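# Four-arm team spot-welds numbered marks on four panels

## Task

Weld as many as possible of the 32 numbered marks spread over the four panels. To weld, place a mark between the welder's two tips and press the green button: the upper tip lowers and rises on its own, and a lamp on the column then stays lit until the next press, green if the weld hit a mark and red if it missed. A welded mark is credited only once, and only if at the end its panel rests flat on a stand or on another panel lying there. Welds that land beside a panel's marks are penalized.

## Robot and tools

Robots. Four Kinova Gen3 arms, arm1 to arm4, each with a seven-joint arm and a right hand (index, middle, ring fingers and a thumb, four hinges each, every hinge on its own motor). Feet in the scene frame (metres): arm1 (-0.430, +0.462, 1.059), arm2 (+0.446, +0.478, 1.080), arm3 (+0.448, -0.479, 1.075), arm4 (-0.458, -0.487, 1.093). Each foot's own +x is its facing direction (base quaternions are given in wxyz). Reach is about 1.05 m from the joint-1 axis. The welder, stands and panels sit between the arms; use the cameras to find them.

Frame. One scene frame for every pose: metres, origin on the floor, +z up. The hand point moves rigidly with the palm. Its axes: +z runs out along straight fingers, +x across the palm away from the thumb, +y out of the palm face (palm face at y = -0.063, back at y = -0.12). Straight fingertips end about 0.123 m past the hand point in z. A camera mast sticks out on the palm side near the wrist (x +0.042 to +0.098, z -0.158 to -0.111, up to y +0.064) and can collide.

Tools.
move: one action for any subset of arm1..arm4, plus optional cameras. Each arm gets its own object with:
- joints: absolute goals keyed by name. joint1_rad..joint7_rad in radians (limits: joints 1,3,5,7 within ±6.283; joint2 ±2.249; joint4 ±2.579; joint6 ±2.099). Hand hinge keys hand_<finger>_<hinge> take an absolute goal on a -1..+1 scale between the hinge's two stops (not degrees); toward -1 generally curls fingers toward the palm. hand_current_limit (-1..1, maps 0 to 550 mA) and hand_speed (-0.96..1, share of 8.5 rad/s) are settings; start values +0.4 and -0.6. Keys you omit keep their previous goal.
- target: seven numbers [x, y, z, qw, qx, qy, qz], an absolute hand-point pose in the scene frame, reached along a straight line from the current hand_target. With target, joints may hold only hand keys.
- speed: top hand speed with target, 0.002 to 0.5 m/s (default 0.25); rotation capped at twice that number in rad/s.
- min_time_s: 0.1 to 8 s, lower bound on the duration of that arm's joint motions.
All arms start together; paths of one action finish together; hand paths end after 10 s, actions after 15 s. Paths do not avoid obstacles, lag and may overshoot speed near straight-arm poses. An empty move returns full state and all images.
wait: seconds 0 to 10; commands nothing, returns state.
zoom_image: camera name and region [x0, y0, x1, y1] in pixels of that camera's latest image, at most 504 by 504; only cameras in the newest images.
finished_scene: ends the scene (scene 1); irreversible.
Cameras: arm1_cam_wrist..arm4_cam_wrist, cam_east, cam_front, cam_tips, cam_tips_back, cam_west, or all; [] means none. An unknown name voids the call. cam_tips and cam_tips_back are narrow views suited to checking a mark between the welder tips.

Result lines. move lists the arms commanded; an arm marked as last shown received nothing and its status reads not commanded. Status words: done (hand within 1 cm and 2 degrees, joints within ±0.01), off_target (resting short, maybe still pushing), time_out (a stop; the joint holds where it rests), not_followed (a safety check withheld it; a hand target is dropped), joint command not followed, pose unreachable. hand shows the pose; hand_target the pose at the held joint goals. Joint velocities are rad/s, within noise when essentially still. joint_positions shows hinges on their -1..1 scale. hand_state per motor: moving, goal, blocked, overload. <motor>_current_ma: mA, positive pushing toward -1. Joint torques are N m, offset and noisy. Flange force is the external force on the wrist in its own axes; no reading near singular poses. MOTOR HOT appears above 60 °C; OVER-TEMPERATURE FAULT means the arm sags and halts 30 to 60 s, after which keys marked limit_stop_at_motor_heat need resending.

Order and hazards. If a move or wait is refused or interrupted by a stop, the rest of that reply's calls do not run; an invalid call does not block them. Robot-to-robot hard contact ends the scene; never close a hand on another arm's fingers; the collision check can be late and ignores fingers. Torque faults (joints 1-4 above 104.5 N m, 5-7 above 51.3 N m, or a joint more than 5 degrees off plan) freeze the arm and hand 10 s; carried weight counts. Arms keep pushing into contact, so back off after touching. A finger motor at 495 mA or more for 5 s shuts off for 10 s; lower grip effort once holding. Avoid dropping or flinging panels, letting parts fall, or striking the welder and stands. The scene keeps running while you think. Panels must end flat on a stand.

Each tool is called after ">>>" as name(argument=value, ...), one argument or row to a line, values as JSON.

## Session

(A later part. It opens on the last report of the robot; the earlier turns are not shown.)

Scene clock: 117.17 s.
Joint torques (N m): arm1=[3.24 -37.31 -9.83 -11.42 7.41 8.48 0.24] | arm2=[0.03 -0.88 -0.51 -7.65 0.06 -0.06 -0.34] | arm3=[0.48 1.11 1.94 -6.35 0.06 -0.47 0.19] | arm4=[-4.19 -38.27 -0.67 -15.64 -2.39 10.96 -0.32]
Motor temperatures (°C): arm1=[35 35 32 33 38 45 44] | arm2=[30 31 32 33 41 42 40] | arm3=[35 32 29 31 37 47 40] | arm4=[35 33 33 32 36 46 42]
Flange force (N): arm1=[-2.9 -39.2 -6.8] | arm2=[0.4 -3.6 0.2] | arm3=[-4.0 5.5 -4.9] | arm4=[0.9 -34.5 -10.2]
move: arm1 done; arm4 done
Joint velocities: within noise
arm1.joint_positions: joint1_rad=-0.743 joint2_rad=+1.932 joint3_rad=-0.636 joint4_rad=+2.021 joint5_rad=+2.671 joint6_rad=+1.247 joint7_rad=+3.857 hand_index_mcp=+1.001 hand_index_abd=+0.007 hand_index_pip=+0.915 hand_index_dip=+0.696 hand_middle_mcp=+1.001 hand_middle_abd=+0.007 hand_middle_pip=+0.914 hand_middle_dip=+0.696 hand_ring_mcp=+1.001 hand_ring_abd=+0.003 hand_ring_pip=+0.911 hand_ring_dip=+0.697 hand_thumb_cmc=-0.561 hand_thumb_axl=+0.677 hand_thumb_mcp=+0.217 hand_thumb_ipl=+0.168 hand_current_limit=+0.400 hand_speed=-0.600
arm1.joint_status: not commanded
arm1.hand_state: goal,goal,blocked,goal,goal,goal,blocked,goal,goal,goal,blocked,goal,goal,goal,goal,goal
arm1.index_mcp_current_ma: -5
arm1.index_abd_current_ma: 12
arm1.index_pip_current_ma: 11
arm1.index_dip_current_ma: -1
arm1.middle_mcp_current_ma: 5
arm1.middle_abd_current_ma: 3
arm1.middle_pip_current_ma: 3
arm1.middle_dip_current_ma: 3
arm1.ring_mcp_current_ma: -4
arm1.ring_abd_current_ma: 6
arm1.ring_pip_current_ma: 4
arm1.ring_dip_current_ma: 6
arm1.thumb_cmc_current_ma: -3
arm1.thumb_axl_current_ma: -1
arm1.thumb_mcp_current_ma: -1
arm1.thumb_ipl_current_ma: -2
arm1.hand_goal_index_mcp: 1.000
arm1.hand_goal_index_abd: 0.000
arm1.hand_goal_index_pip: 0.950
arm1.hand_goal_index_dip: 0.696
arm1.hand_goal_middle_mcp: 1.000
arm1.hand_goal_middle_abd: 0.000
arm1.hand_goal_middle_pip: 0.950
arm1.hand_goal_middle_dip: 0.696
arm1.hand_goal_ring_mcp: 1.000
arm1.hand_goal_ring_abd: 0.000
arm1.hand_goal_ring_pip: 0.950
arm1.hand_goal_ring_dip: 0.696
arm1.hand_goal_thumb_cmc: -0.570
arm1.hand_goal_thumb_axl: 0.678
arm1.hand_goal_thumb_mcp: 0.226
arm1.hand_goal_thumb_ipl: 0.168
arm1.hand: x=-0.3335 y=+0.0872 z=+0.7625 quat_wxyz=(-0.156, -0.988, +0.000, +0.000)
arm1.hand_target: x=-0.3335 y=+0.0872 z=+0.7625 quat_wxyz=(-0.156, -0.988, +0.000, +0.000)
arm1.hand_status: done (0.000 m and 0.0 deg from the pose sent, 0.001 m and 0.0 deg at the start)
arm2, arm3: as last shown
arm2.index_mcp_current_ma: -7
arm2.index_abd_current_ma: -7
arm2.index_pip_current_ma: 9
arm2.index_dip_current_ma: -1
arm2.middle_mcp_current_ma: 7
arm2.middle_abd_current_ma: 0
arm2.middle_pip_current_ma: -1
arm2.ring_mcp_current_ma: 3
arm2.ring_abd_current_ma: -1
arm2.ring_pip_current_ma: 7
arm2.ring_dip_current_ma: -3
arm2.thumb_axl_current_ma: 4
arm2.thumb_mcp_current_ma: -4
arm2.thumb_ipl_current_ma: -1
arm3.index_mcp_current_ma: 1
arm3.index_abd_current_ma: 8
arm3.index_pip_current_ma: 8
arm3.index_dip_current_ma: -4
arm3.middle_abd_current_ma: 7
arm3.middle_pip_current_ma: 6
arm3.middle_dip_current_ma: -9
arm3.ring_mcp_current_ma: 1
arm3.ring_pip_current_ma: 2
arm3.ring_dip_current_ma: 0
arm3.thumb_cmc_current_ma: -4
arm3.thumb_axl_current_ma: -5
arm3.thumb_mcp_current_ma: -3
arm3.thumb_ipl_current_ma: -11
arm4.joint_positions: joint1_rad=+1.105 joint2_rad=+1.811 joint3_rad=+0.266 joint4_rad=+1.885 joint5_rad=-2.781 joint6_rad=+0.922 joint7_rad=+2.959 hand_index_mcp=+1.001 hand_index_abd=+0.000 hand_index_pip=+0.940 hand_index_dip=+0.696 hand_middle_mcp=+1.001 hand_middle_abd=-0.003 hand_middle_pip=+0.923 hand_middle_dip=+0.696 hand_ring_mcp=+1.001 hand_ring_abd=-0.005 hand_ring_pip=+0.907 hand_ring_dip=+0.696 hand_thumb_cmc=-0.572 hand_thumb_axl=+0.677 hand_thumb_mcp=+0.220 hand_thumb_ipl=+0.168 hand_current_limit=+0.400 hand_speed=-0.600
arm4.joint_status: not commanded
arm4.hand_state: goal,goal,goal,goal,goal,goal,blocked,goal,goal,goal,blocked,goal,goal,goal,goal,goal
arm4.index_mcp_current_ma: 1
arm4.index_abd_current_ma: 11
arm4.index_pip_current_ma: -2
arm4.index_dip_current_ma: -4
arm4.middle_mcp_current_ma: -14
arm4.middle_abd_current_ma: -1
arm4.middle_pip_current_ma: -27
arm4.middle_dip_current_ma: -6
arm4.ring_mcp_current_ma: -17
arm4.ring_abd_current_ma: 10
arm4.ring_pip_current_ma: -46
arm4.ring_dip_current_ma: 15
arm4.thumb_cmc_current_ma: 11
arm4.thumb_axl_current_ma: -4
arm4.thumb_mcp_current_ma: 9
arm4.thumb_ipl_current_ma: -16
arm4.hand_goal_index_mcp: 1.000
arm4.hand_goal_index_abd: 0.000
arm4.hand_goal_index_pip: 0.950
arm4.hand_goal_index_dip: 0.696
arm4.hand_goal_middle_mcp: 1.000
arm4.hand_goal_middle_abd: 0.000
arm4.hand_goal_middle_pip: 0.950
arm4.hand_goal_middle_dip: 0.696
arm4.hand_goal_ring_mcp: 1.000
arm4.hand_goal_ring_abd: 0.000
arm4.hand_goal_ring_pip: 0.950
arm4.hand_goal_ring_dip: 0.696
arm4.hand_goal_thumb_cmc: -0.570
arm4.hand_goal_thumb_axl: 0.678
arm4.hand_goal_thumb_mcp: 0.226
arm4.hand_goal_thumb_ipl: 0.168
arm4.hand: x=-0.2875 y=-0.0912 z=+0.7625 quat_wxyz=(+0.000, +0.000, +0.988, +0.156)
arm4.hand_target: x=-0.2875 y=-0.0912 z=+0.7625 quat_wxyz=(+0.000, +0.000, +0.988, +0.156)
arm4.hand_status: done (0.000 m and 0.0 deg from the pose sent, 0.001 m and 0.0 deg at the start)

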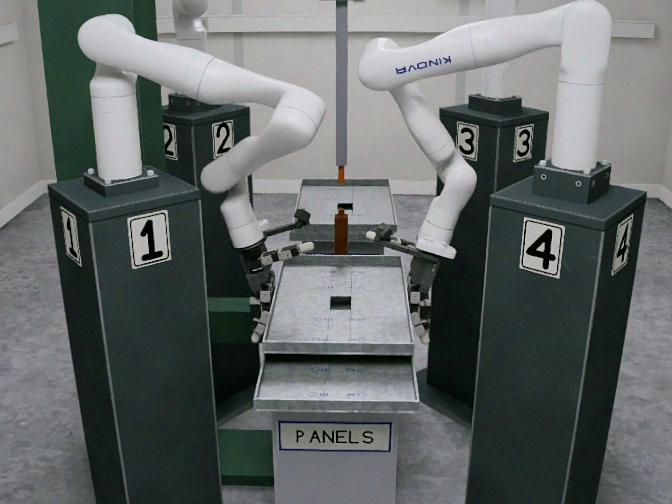

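>>> move(
  arm1={"target":[-0.3335,0.0872,0.7527,0.1564,0.9877,0,0],"speed":0.03},
  arm4={"target":[-0.2875,-0.0912,0.7527,0,0,0.9877,0.1564],"speed":0.03},
)

>>> move(
  arm1={"target":[-0.3335,0.0945,0.7525,0.1564,0.9877,0,0],"speed":0.04},
  arm4={"target":[-0.2875,-0.0985,0.7525,0,0,0.9877,0.1564],"speed":0.04},
)

>>> move(
  arm1={"target":[-0.3425,0.0945,0.7525,0.1564,0.9877,0,0],"speed":0.06},
  arm4={"target":[-0.2785,-0.0985,0.7525,0,0,0.9877,0.1564],"speed":0.06},
  cameras=["cam_tips"],
)

Scene clock: 121.17 s.
Joint torques (N m): arm1=[3.1 -36.4 -9.49 -13.82 7.75 8.05 0.24] | arm2=[-0.06 -1.01 -0.67 -7.6 0.05 -0.06 -0.27] | arm3=[0.45 1.01 1.79 -6.32 0.11 -0.5 0.23] | arm4=[-4.38 -36.85 -1.02 -18.8 -2.72 10.74 -0.32]
Motor temperatures (°C): arm1=[35 36 32 33 38 45 44] | arm2=[30 31 32 33 41 42 40] | arm3=[35 32 29 31 37 47 40] | arm4=[35 34 33 32 36 46 42]
Flange force (N): arm1=[-4.4 -38.5 -16.9] | arm2=[0.1 -3.9 -0.1] | arm3=[-4.0 5.1 -5.2] | arm4=[2.3 -34.2 -23.5]
move: arm1 done; arm4 done
Joint velocities: within noise
arm1.joint_positions: joint1_rad=-0.743 joint2_rad=+1.949 joint3_rad=-0.627 joint4_rad=+1.994 joint5_rad=+2.683 joint6_rad=+1.234 joint7_rad=+3.859 hand_index_mcp=+1.001 hand_index_abd=+0.008 hand_index_pip=+0.905 hand_index_dip=+0.696 hand_middle_mcp=+1.001 hand_middle_abd=+0.007 hand_middle_pip=+0.906 hand_middle_dip=+0.696 hand_ring_mcp=+1.001 hand_ring_abd=+0.004 hand_ring_pip=+0.903 hand_ring_dip=+0.697 hand_thumb_cmc=-0.561 hand_thumb_axl=+0.677 hand_thumb_mcp=+0.217 hand_thumb_ipl=+0.168 hand_current_limit=+0.400 hand_speed=-0.600
arm1.joint_status: not commanded
arm1.hand_state: goal,goal,blocked,goal,goal,goal,blocked,goal,goal,goal,blocked,goal,goal,goal,goal,goal
arm1.index_mcp_current_ma: -6
arm1.index_abd_current_ma: 9
arm1.index_pip_current_ma: 3
arm1.index_dip_current_ma: -4
arm1.middle_mcp_current_ma: 2
arm1.middle_abd_current_ma: 1
arm1.middle_pip_current_ma: 0
arm1.middle_dip_current_ma: 0
arm1.ring_mcp_current_ma: 1
arm1.ring_abd_current_ma: 13
arm1.ring_pip_current_ma: 3
arm1.ring_dip_current_ma: 11
arm1.thumb_cmc_current_ma: -1
arm1.thumb_axl_current_ma: -1
arm1.thumb_mcp_current_ma: -1
arm1.thumb_ipl_current_ma: -2
arm1.hand_goal_index_mcp: 1.000
arm1.hand_goal_index_abd: 0.000
arm1.hand_goal_index_pip: 0.950
arm1.hand_goal_index_dip: 0.696
arm1.hand_goal_middle_mcp: 1.000
arm1.hand_goal_middle_abd: 0.000
arm1.hand_goal_middle_pip: 0.950
arm1.hand_goal_middle_dip: 0.696
arm1.hand_goal_ring_mcp: 1.000
arm1.hand_goal_ring_abd: 0.000
arm1.hand_goal_ring_pip: 0.950
arm1.hand_goal_ring_dip: 0.696
arm1.hand_goal_thumb_cmc: -0.570
arm1.hand_goal_thumb_axl: 0.678
arm1.hand_goal_thumb_mcp: 0.226
arm1.hand_goal_thumb_ipl: 0.168
arm1.hand: x=-0.3335 y=+0.0872 z=+0.7527 quat_wxyz=(-0.156, -0.988, +0.000, +0.000)
arm1.hand_target: x=-0.3335 y=+0.0872 z=+0.7527 quat_wxyz=(-0.156, -0.988, +0.000, +0.000)
arm1.hand_status: done (0.000 m and 0.0 deg from the pose sent, 0.010 m and 0.0 deg at the start)
arm2, arm3: as last shown
arm2.index_mcp_current_ma: -9
arm2.index_abd_current_ma: -8
arm2.index_pip_current_ma: 12
arm2.middle_mcp_current_ma: 5
arm2.middle_abd_current_ma: 1
arm2.middle_pip_current_ma: -4
arm2.middle_dip_current_ma: -3
arm2.ring_mcp_current_ma: -2
arm2.ring_abd_current_ma: 2
arm2.ring_pip_current_ma: 10
arm2.ring_dip_current_ma: -4
arm2.thumb_cmc_current_ma: 7
arm2.thumb_axl_current_ma: 3
arm2.thumb_mcp_current_ma: -2
arm2.thumb_ipl_current_ma: -2
arm3.index_abd_current_ma: 5
arm3.index_dip_current_ma: -11
arm3.middle_abd_current_ma: 3
arm3.middle_pip_current_ma: 3
arm3.middle_dip_current_ma: -3
arm3.ring_mcp_current_ma: -5
arm3.ring_abd_current_ma: 9
arm3.ring_pip_current_ma: -3
arm3.ring_dip_current_ma: -6
arm3.thumb_cmc_current_ma: -1
arm3.thumb_axl_current_ma: 1
arm3.thumb_mcp_current_ma: -6
arm3.thumb_ipl_current_ma: -8
arm4.joint_positions: joint1_rad=+1.105 joint2_rad=+1.831 joint3_rad=+0.263 joint4_rad=+1.857 joint5_rad=-2.786 joint6_rad=+0.914 joint7_rad=+2.957 hand_index_mcp=+1.001 hand_index_abd=+0.000 hand_index_pip=+0.932 hand_index_dip=+0.696 hand_middle_mcp=+1.001 hand_middle_abd=-0.003 hand_middle_pip=+0.916 hand_middle_dip=+0.696 hand_ring_mcp=+1.001 hand_ring_abd=-0.005 hand_ring_pip=+0.902 hand_ring_dip=+0.696 hand_thumb_cmc=-0.572 hand_thumb_axl=+0.677 hand_thumb_mcp=+0.220 hand_thumb_ipl=+0.168 hand_current_limit=+0.400 hand_speed=-0.600
arm4.joint_status: not commanded
arm4.hand_state: goal,goal,goal,goal,goal,goal,blocked,goal,goal,goal,blocked,goal,goal,goal,goal,goal
arm4.index_mcp_current_ma: -3
arm4.index_abd_current_ma: 13
arm4.index_pip_current_ma: 2
arm4.index_dip_current_ma: 8
arm4.middle_mcp_current_ma: -7
arm4.middle_abd_current_ma: -6
arm4.middle_pip_current_ma: -38
arm4.middle_dip_current_ma: -6
arm4.ring_mcp_current_ma: 0
arm4.ring_abd_current_ma: -1
arm4.ring_pip_current_ma: -44
arm4.ring_dip_current_ma: 19
arm4.thumb_cmc_current_ma: 10
arm4.thumb_axl_current_ma: 10
arm4.thumb_mcp_current_ma: 6
arm4.thumb_ipl_current_ma: -3
arm4.hand_goal_index_mcp: 1.000
arm4.hand_goal_index_abd: 0.000
arm4.hand_goal_index_pip: 0.950
arm4.hand_goal_index_dip: 0.696
arm4.hand_goal_middle_mcp: 1.000
arm4.hand_goal_middle_abd: 0.000
arm4.hand_goal_middle_pip: 0.950
arm4.hand_goal_middle_dip: 0.696
arm4.hand_goal_ring_mcp: 1.000
arm4.hand_goal_ring_abd: 0.000
arm4.hand_goal_ring_pip: 0.950
arm4.hand_goal_ring_dip: 0.696
arm4.hand_goal_thumb_cmc: -0.570
arm4.hand_goal_thumb_axl: 0.678
arm4.hand_goal_thumb_mcp: 0.226
arm4.hand_goal_thumb_ipl: 0.168
arm4.hand: x=-0.2875 y=-0.0912 z=+0.7527 quat_wxyz=(+0.000, +0.000, +0.988, +0.156)
arm4.hand_target: x=-0.2875 y=-0.0912 z=+0.7527 quat_wxyz=(+0.000, +0.000, +0.988, +0.156)
arm4.hand_status: done (0.000 m and 0.0 deg from the pose sent, 0.010 m and 0.0 deg at the start)
pictures: none

Scene clock: 122.13 s.
Joint torques (N m): arm1=[-0.73 -15.27 -5.34 3.43 0.61 0.68 0.05] | arm2=[-0.04 -0.96 -0.54 -7.63 0.04 -0.09 -0.26] | arm3=[0.46 1.07 1.92 -6.33 0.13 -0.51 0.25] | arm4=[0.28 -15.82 1.96 2.74 -0.41 0.73 0.08]
Motor temperatures (°C): arm1=[35 36 32 33 38 45 44] | arm2=[30 31 32 33 41 42 40] | arm3=[35 32 29 31 37 47 40] | arm4=[35 34 33 32 36 46 42]
Flange force (N): arm1=[-4.9 -6.5 -0.7] | arm2=[0.2 -3.5 -0.1] | arm3=[-4.1 5.6 -5.1] | arm4=[0.5 -2.4 -1.4]
move: arm1 done; arm4 done
Joint velocities: within noise
arm1.joint_positions: joint1_rad=-0.745 joint2_rad=+1.962 joint3_rad=-0.625 joint4_rad=+2.006 joint5_rad=+2.693 joint6_rad=+1.255 joint7_rad=+3.849 hand_index_mcp=+0.995 hand_index_abd=+0.007 hand_index_pip=+0.924 hand_index_dip=+0.696 hand_middle_mcp=+0.995 hand_middle_abd=+0.003 hand_middle_pip=+0.927 hand_middle_dip=+0.696 hand_ring_mcp=+0.993 hand_ring_abd=+0.000 hand_ring_pip=+0.926 hand_ring_dip=+0.696 hand_thumb_cmc=-0.561 hand_thumb_axl=+0.677 hand_thumb_mcp=+0.217 hand_thumb_ipl=+0.168 hand_current_limit=+0.400 hand_speed=-0.600
arm1.joint_status: not commanded
arm1.hand_state: goal,goal,blocked,goal,goal,goal,blocked,goal,goal,goal,blocked,goal,goal,goal,goal,goal
arm1.index_mcp_current_ma: -4
arm1.index_abd_current_ma: 10
arm1.index_pip_current_ma: 7
arm1.index_dip_current_ma: 2
arm1.middle_mcp_current_ma: 2
arm1.middle_abd_current_ma: 3
arm1.middle_pip_current_ma: 4
arm1.middle_dip_current_ma: 4
arm1.ring_mcp_current_ma: -1
arm1.ring_abd_current_ma: 14
arm1.ring_pip_current_ma: 4
arm1.ring_dip_current_ma: 6
arm1.thumb_cmc_current_ma: -2
arm1.thumb_axl_current_ma: -4
arm1.thumb_mcp_current_ma: -1
arm1.thumb_ipl_current_ma: -3
arm1.hand_goal_index_mcp: 1.000
arm1.hand_goal_index_abd: 0.000
arm1.hand_goal_index_pip: 0.950
arm1.hand_goal_index_dip: 0.696
arm1.hand_goal_middle_mcp: 1.000
arm1.hand_goal_middle_abd: 0.000
arm1.hand_goal_middle_pip: 0.950
arm1.hand_goal_middle_dip: 0.696
arm1.hand_goal_ring_mcp: 1.000
arm1.hand_goal_ring_abd: 0.000
arm1.hand_goal_ring_pip: 0.950
arm1.hand_goal_ring_dip: 0.696
arm1.hand_goal_thumb_cmc: -0.570
arm1.hand_goal_thumb_axl: 0.678
arm1.hand_goal_thumb_mcp: 0.226
arm1.hand_goal_thumb_ipl: 0.168
arm1.hand: x=-0.3335 y=+0.0945 z=+0.7525 quat_wxyz=(-0.156, -0.988, +0.000, +0.000)
arm1.hand_target: x=-0.3335 y=+0.0945 z=+0.7525 quat_wxyz=(-0.156, -0.988, +0.000, +0.000)
arm1.hand_status: done (0.000 m and 0.0 deg from the pose sent, 0.007 m and 0.0 deg at the start)
arm2.joint_positions: joint1_rad=+0.337 joint2_rad=-0.359 joint3_rad=-0.117 joint4_rad=+1.459 joint5_rad=-0.012 joint6_rad=+2.047 joint7_rad=+1.614 hand_index_mcp=+0.753 hand_index_abd=+0.000 hand_index_pip=+0.577 hand_index_dip=+0.696 hand_middle_mcp=+0.753 hand_middle_abd=+0.000 hand_middle_pip=+0.577 hand_middle_dip=+0.696 hand_ring_mcp=+0.753 hand_ring_abd=+0.000 hand_ring_pip=+0.577 hand_ring_dip=+0.696 hand_thumb_cmc=+0.714 hand_thumb_axl=+0.677 hand_thumb_mcp=+0.224 hand_thumb_ipl=+0.168 hand_current_limit=+0.400 hand_speed=-0.600
arm2.joint_status: not commanded
arm2.hand_state: goal,goal,goal,goal,goal,goal,goal,goal,goal,goal,goal,goal,goal,goal,goal,goal
arm2.index_mcp_current_ma: -11
arm2.index_abd_current_ma: -9
arm2.index_pip_current_ma: 14
arm2.index_dip_current_ma: -4
arm2.middle_mcp_current_ma: 1
arm2.middle_abd_current_ma: -6
arm2.middle_pip_current_ma: -4
arm2.middle_dip_current_ma: -2
arm2.ring_mcp_current_ma: 1
arm2.ring_abd_current_ma: 3
arm2.ring_pip_current_ma: 7
arm2.ring_dip_current_ma: 6
arm2.thumb_cmc_current_ma: 6
arm2.thumb_axl_current_ma: 7
arm2.thumb_mcp_current_ma: -5
arm2.thumb_ipl_current_ma: -6
arm2.hand_goal_index_mcp: 0.754
arm2.hand_goal_index_abd: 0.000
arm2.hand_goal_index_pip: 0.576
arm2.hand_goal_index_dip: 0.696
arm2.hand_goal_middle_mcp: 0.754
arm2.hand_goal_middle_abd: 0.000
arm2.hand_goal_middle_pip: 0.576
arm2.hand_goal_middle_dip: 0.696
arm2.hand_goal_ring_mcp: 0.754
arm2.hand_goal_ring_abd: 0.000
arm2.hand_goal_ring_pip: 0.576
arm2.hand_goal_ring_dip: 0.696
arm2.hand_goal_thumb_cmc: 0.714
arm2.hand_goal_thumb_axl: 0.678
arm2.hand_goal_thumb_mcp: 0.226
arm2.hand_goal_thumb_ipl: 0.168
arm2.hand: x=+0.6049 y=+0.4134 z=+1.5951 quat_wxyz=(-0.015, +0.402, +0.915, -0.017)
arm2.hand_target: x=+0.6049 y=+0.4134 z=+1.5951 quat_wxyz=(-0.015, +0.402, +0.915, -0.017)
arm2.hand_status: not commanded
arm3.joint_positions: joint1_rad=-0.641 joint2_rad=-0.459 joint3_rad=-0.123 joint4_rad=+1.477 joint5_rad=-0.061 joint6_rad=+1.932 joint7_rad=+1.767 hand_index_mcp=+0.753 hand_index_abd=+0.000 hand_index_pip=+0.577 hand_index_dip=+0.696 hand_middle_mcp=+0.753 hand_middle_abd=+0.000 hand_middle_pip=+0.577 hand_middle_dip=+0.696 hand_ring_mcp=+0.753 hand_ring_abd=+0.000 hand_ring_pip=+0.577 hand_ring_dip=+0.696 hand_thumb_cmc=+0.714 hand_thumb_axl=+0.677 hand_thumb_mcp=+0.217 hand_thumb_ipl=+0.168 hand_current_limit=+0.400 hand_speed=-0.600
arm3.joint_status: not commanded
arm3.hand_state: goal,goal,goal,goal,goal,goal,goal,goal,goal,goal,goal,goal,goal,goal,goal,goal
arm3.index_mcp_current_ma: 1
arm3.index_abd_current_ma: 7
arm3.index_pip_current_ma: 9
arm3.index_dip_current_ma: -12
arm3.middle_mcp_current_ma: -1
arm3.middle_abd_current_ma: 3
arm3.middle_pip_current_ma: 7
arm3.middle_dip_current_ma: -10
arm3.ring_mcp_current_ma: -2
arm3.ring_abd_current_ma: 5
arm3.ring_pip_current_ma: 7
arm3.ring_dip_current_ma: 3
arm3.thumb_cmc_current_ma: -6
arm3.thumb_axl_current_ma: -1
arm3.thumb_mcp_current_ma: 0
arm3.thumb_ipl_current_ma: -4
arm3.hand_goal_index_mcp: 0.754
arm3.hand_goal_index_abd: 0.000
arm3.hand_goal_index_pip: 0.576
arm3.hand_goal_index_dip: 0.696
arm3.hand_goal_middle_mcp: 0.754
arm3.hand_goal_middle_abd: 0.000
arm3.hand_goal_middle_pip: 0.576
arm3.hand_goal_middle_dip: 0.696
arm3.hand_goal_ring_mcp: 0.754
arm3.hand_goal_ring_abd: 0.000
arm3.hand_goal_ring_pip: 0.576
arm3.hand_goal_ring_dip: 0.696
arm3.hand_goal_thumb_cmc: 0.714
arm3.hand_goal_thumb_axl: 0.678
arm3.hand_goal_thumb_mcp: 0.226
arm3.hand_goal_thumb_ipl: 0.168
arm3.hand: x=+0.3763 y=-0.3343 z=+1.6083 quat_wxyz=(+0.076, -0.742, +0.663, +0.062)
arm3.hand_target: x=+0.3763 y=-0.3343 z=+1.6083 quat_wxyz=(+0.076, -0.742, +0.663, +0.062)
arm3.hand_status: not commanded
arm4.joint_positions: joint1_rad=+1.109 joint2_rad=+1.841 joint3_rad=+0.266 joint4_rad=+1.869 joint5_rad=-2.789 joint6_rad=+0.936 joint7_rad=+2.965 hand_index_mcp=+0.994 hand_index_abd=+0.000 hand_index_pip=+0.939 hand_index_dip=+0.696 hand_middle_mcp=+0.998 hand_middle_abd=-0.003 hand_middle_pip=+0.935 hand_middle_dip=+0.696 hand_ring_mcp=+0.996 hand_ring_abd=-0.010 hand_ring_pip=+0.935 hand_ring_dip=+0.696 hand_thumb_cmc=-0.572 hand_thumb_axl=+0.677 hand_thumb_mcp=+0.220 hand_thumb_ipl=+0.168 hand_current_limit=+0.400 hand_speed=-0.600
arm4.joint_status: not commanded
arm4.hand_state: goal,goal,goal,goal,goal,goal,goal,goal,goal,goal,goal,goal,goal,goal,goal,goal
arm4.index_mcp_current_ma: -6
arm4.index_abd_current_ma: 3
arm4.index_pip_current_ma: 4
arm4.index_dip_current_ma: -10
arm4.middle_mcp_current_ma: -1
arm4.middle_abd_current_ma: -7
arm4.middle_pip_current_ma: -18
arm4.middle_dip_current_ma: -2
arm4.ring_mcp_current_ma: -3
arm4.ring_abd_current_ma: -5
arm4.ring_pip_current_ma: -8
arm4.ring_dip_current_ma: 6
arm4.thumb_cmc_current_ma: 10
arm4.thumb_axl_current_ma: 7
arm4.thumb_mcp_current_ma: -4
arm4.thumb_ipl_current_ma: -7
arm4.hand_goal_index_mcp: 1.000
arm4.hand_goal_index_abd: 0.000
arm4.hand_goal_index_pip: 0.950
arm4.hand_goal_index_dip: 0.696
arm4.hand_goal_middle_mcp: 1.000
arm4.hand_goal_middle_abd: 0.000
arm4.hand_goal_middle_pip: 0.950
arm4.hand_goal_middle_dip: 0.696
arm4.hand_goal_ring_mcp: 1.000
arm4.hand_goal_ring_abd: 0.000
arm4.hand_goal_ring_pip: 0.950
arm4.hand_goal_ring_dip: 0.696
arm4.hand_goal_thumb_cmc: -0.570
arm4.hand_goal_thumb_axl: 0.678
arm4.hand_goal_thumb_mcp: 0.226
arm4.hand_goal_thumb_ipl: 0.168
arm4.hand: x=-0.2875 y=-0.0985 z=+0.7525 quat_wxyz=(+0.000, +0.000, +0.988, +0.156)
arm4.hand_target: x=-0.2875 y=-0.0985 z=+0.7525 quat_wxyz=(+0.000, +0.000, +0.988, +0.156)
arm4.hand_status: done (0.000 m and 0.0 deg from the pose sent, 0.007 m and 0.0 deg at the start)
pictures: none

Scene clock: 123.10 s.
Joint torques (N m): arm1=[-0.73 -15.25 -5.32 3.43 0.63 0.73 0.05] | arm2=[0 -0.99 -0.52 -7.69 0.06 -0.08 -0.34] | arm3=[0.51 1.06 1.94 -6.28 0.13 -0.5 0.23] | arm4=[0.24 -15.95 2.06 2.72 -0.43 0.8 0.1]
Motor temperatures (°C): arm1=[35 36 32 33 38 45 44] | arm2=[30 31 32 33 41 42 40] | arm3=[35 32 29 31 37 47 40] | arm4=[35 34 33 32 36 46 42]
Flange force (N): arm1=[-4.9 -6.6 -0.7] | arm2=[0.2 -3.7 0.2] | arm3=[-4.1 5.6 -5.3] | arm4=[0.3 -2.2 -1.0]
move: arm1 done; arm4 done
Joint velocities: within noise
arm1.joint_positions: joint1_rad=-0.724 joint2_rad=+1.957 joint3_rad=-0.606 joint4_rad=+2.015 joint5_rad=+2.710 joint6_rad=+1.248 joint7_rad=+3.847 hand_index_mcp=+0.995 hand_index_abd=+0.006 hand_index_pip=+0.924 hand_index_dip=+0.696 hand_middle_mcp=+0.995 hand_middle_abd=+0.001 hand_middle_pip=+0.927 hand_middle_dip=+0.696 hand_ring_mcp=+0.993 hand_ring_abd=+0.000 hand_ring_pip=+0.926 hand_ring_dip=+0.696 hand_thumb_cmc=-0.561 hand_thumb_axl=+0.677 hand_thumb_mcp=+0.217 hand_thumb_ipl=+0.168 hand_current_limit=+0.400 hand_speed=-0.600
arm1.joint_status: not commanded
arm1.hand_state: goal,goal,blocked,goal,goal,goal,blocked,goal,goal,goal,blocked,goal,goal,goal,goal,goal
arm1.index_mcp_current_ma: -13
arm1.index_abd_current_ma: 7
arm1.index_pip_current_ma: 15
arm1.index_dip_current_ma: -2
arm1.middle_mcp_current_ma: -1
arm1.middle_abd_current_ma: -1
arm1.middle_pip_current_ma: 7
arm1.middle_dip_current_ma: -6
arm1.ring_mcp_current_ma: 7
arm1.ring_abd_current_ma: 7
arm1.ring_pip_current_ma: 3
arm1.ring_dip_current_ma: 16
arm1.thumb_cmc_current_ma: -7
arm1.thumb_axl_current_ma: -1
arm1.thumb_mcp_current_ma: -5
arm1.thumb_ipl_current_ma: -1
arm1.hand_goal_index_mcp: 1.000
arm1.hand_goal_index_abd: 0.000
arm1.hand_goal_index_pip: 0.950
arm1.hand_goal_index_dip: 0.696
arm1.hand_goal_middle_mcp: 1.000
arm1.hand_goal_middle_abd: 0.000
arm1.hand_goal_middle_pip: 0.950
arm1.hand_goal_middle_dip: 0.696
arm1.hand_goal_ring_mcp: 1.000
arm1.hand_goal_ring_abd: 0.000
arm1.hand_goal_ring_pip: 0.950
arm1.hand_goal_ring_dip: 0.696
arm1.hand_goal_thumb_cmc: -0.570
arm1.hand_goal_thumb_axl: 0.678
arm1.hand_goal_thumb_mcp: 0.226
arm1.hand_goal_thumb_ipl: 0.168
arm1.hand: x=-0.3425 y=+0.0945 z=+0.7525 quat_wxyz=(-0.156, -0.988, +0.000, +0.000)
arm1.hand_target: x=-0.3425 y=+0.0945 z=+0.7525 quat_wxyz=(-0.156, -0.988, +0.000, +0.000)
arm1.hand_status: done (0.000 m and 0.0 deg from the pose sent, 0.009 m and 0.0 deg at the start)
arm2, arm3: as last shown
arm2.index_mcp_current_ma: -12
arm2.index_abd_current_ma: -4
arm2.index_pip_current_ma: 12
arm2.middle_mcp_current_ma: 2
arm2.middle_abd_current_ma: -7
arm2.middle_pip_current_ma: 1
arm2.middle_dip_current_ma: -3
arm2.ring_mcp_current_ma: 0
arm2.ring_abd_current_ma: 4
arm2.ring_pip_current_ma: 13
arm2.ring_dip_current_ma: 4
arm2.thumb_cmc_current_ma: 5
arm2.thumb_mcp_current_ma: -4
arm2.thumb_ipl_current_ma: -5
arm3.index_mcp_current_ma: -6
arm3.index_dip_current_ma: -13
arm3.middle_mcp_current_ma: 8
arm3.middle_abd_current_ma: 7
arm3.middle_pip_current_ma: 14
arm3.middle_dip_current_ma: -8
arm3.ring_mcp_current_ma: -3
arm3.ring_abd_current_ma: 9
arm3.ring_pip_current_ma: 6
arm3.ring_dip_current_ma: -8
arm3.thumb_cmc_current_ma: -5
arm3.thumb_axl_current_ma: 3
arm3.thumb_mcp_current_ma: -8
arm3.thumb_ipl_current_ma: -9
arm4.joint_positions: joint1_rad=+1.129 joint2_rad=+1.839 joint3_rad=+0.279 joint4_rad=+1.858 joint5_rad=-2.765 joint6_rad=+0.929 joint7_rad=+2.960 hand_index_mcp=+0.994 hand_index_abd=+0.000 hand_index_pip=+0.939 hand_index_dip=+0.696 hand_middle_mcp=+0.998 hand_middle_abd=-0.003 hand_middle_pip=+0.935 hand_middle_dip=+0.696 hand_ring_mcp=+0.996 hand_ring_abd=-0.010 hand_ring_pip=+0.935 hand_ring_dip=+0.696 hand_thumb_cmc=-0.572 hand_thumb_axl=+0.677 hand_thumb_mcp=+0.220 hand_thumb_ipl=+0.168 hand_current_limit=+0.400 hand_speed=-0.600
arm4.joint_status: not commanded
arm4.hand_state: goal,goal,goal,goal,goal,goal,goal,goal,goal,goal,goal,goal,goal,goal,goal,goal
arm4.index_mcp_current_ma: -9
arm4.index_abd_current_ma: 3
arm4.index_pip_current_ma: -6
arm4.index_dip_current_ma: 4
arm4.middle_mcp_current_ma: -12
arm4.middle_abd_current_ma: -10
arm4.middle_pip_current_ma: -37
arm4.middle_dip_current_ma: -1
arm4.ring_mcp_current_ma: 2
arm4.ring_abd_current_ma: 9
arm4.ring_pip_current_ma: -24
arm4.ring_dip_current_ma: 18
arm4.thumb_cmc_current_ma: -13
arm4.thumb_axl_current_ma: -7
arm4.thumb_mcp_current_ma: -4
arm4.thumb_ipl_current_ma: -12
arm4.hand_goal_index_mcp: 1.000
arm4.hand_goal_index_abd: 0.000
arm4.hand_goal_index_pip: 0.950
arm4.hand_goal_index_dip: 0.696
arm4.hand_goal_middle_mcp: 1.000
arm4.hand_goal_middle_abd: 0.000
arm4.hand_goal_middle_pip: 0.950
arm4.hand_goal_middle_dip: 0.696
arm4.hand_goal_ring_mcp: 1.000
arm4.hand_goal_ring_abd: 0.000
arm4.hand_goal_ring_pip: 0.950
arm4.hand_goal_ring_dip: 0.696
arm4.hand_goal_thumb_cmc: -0.570
arm4.hand_goal_thumb_axl: 0.678
arm4.hand_goal_thumb_mcp: 0.226
arm4.hand_goal_thumb_ipl: 0.168
arm4.hand: x=-0.2785 y=-0.0985 z=+0.7525 quat_wxyz=(+0.000, +0.000, +0.988, +0.156)
arm4.hand_target: x=-0.2785 y=-0.0985 z=+0.7525 quat_wxyz=(+0.000, +0.000, +0.988, +0.156)
arm4.hand_status: done (0.000 m and 0.0 deg from the pose sent, 0.009 m and 0.0 deg at the start)

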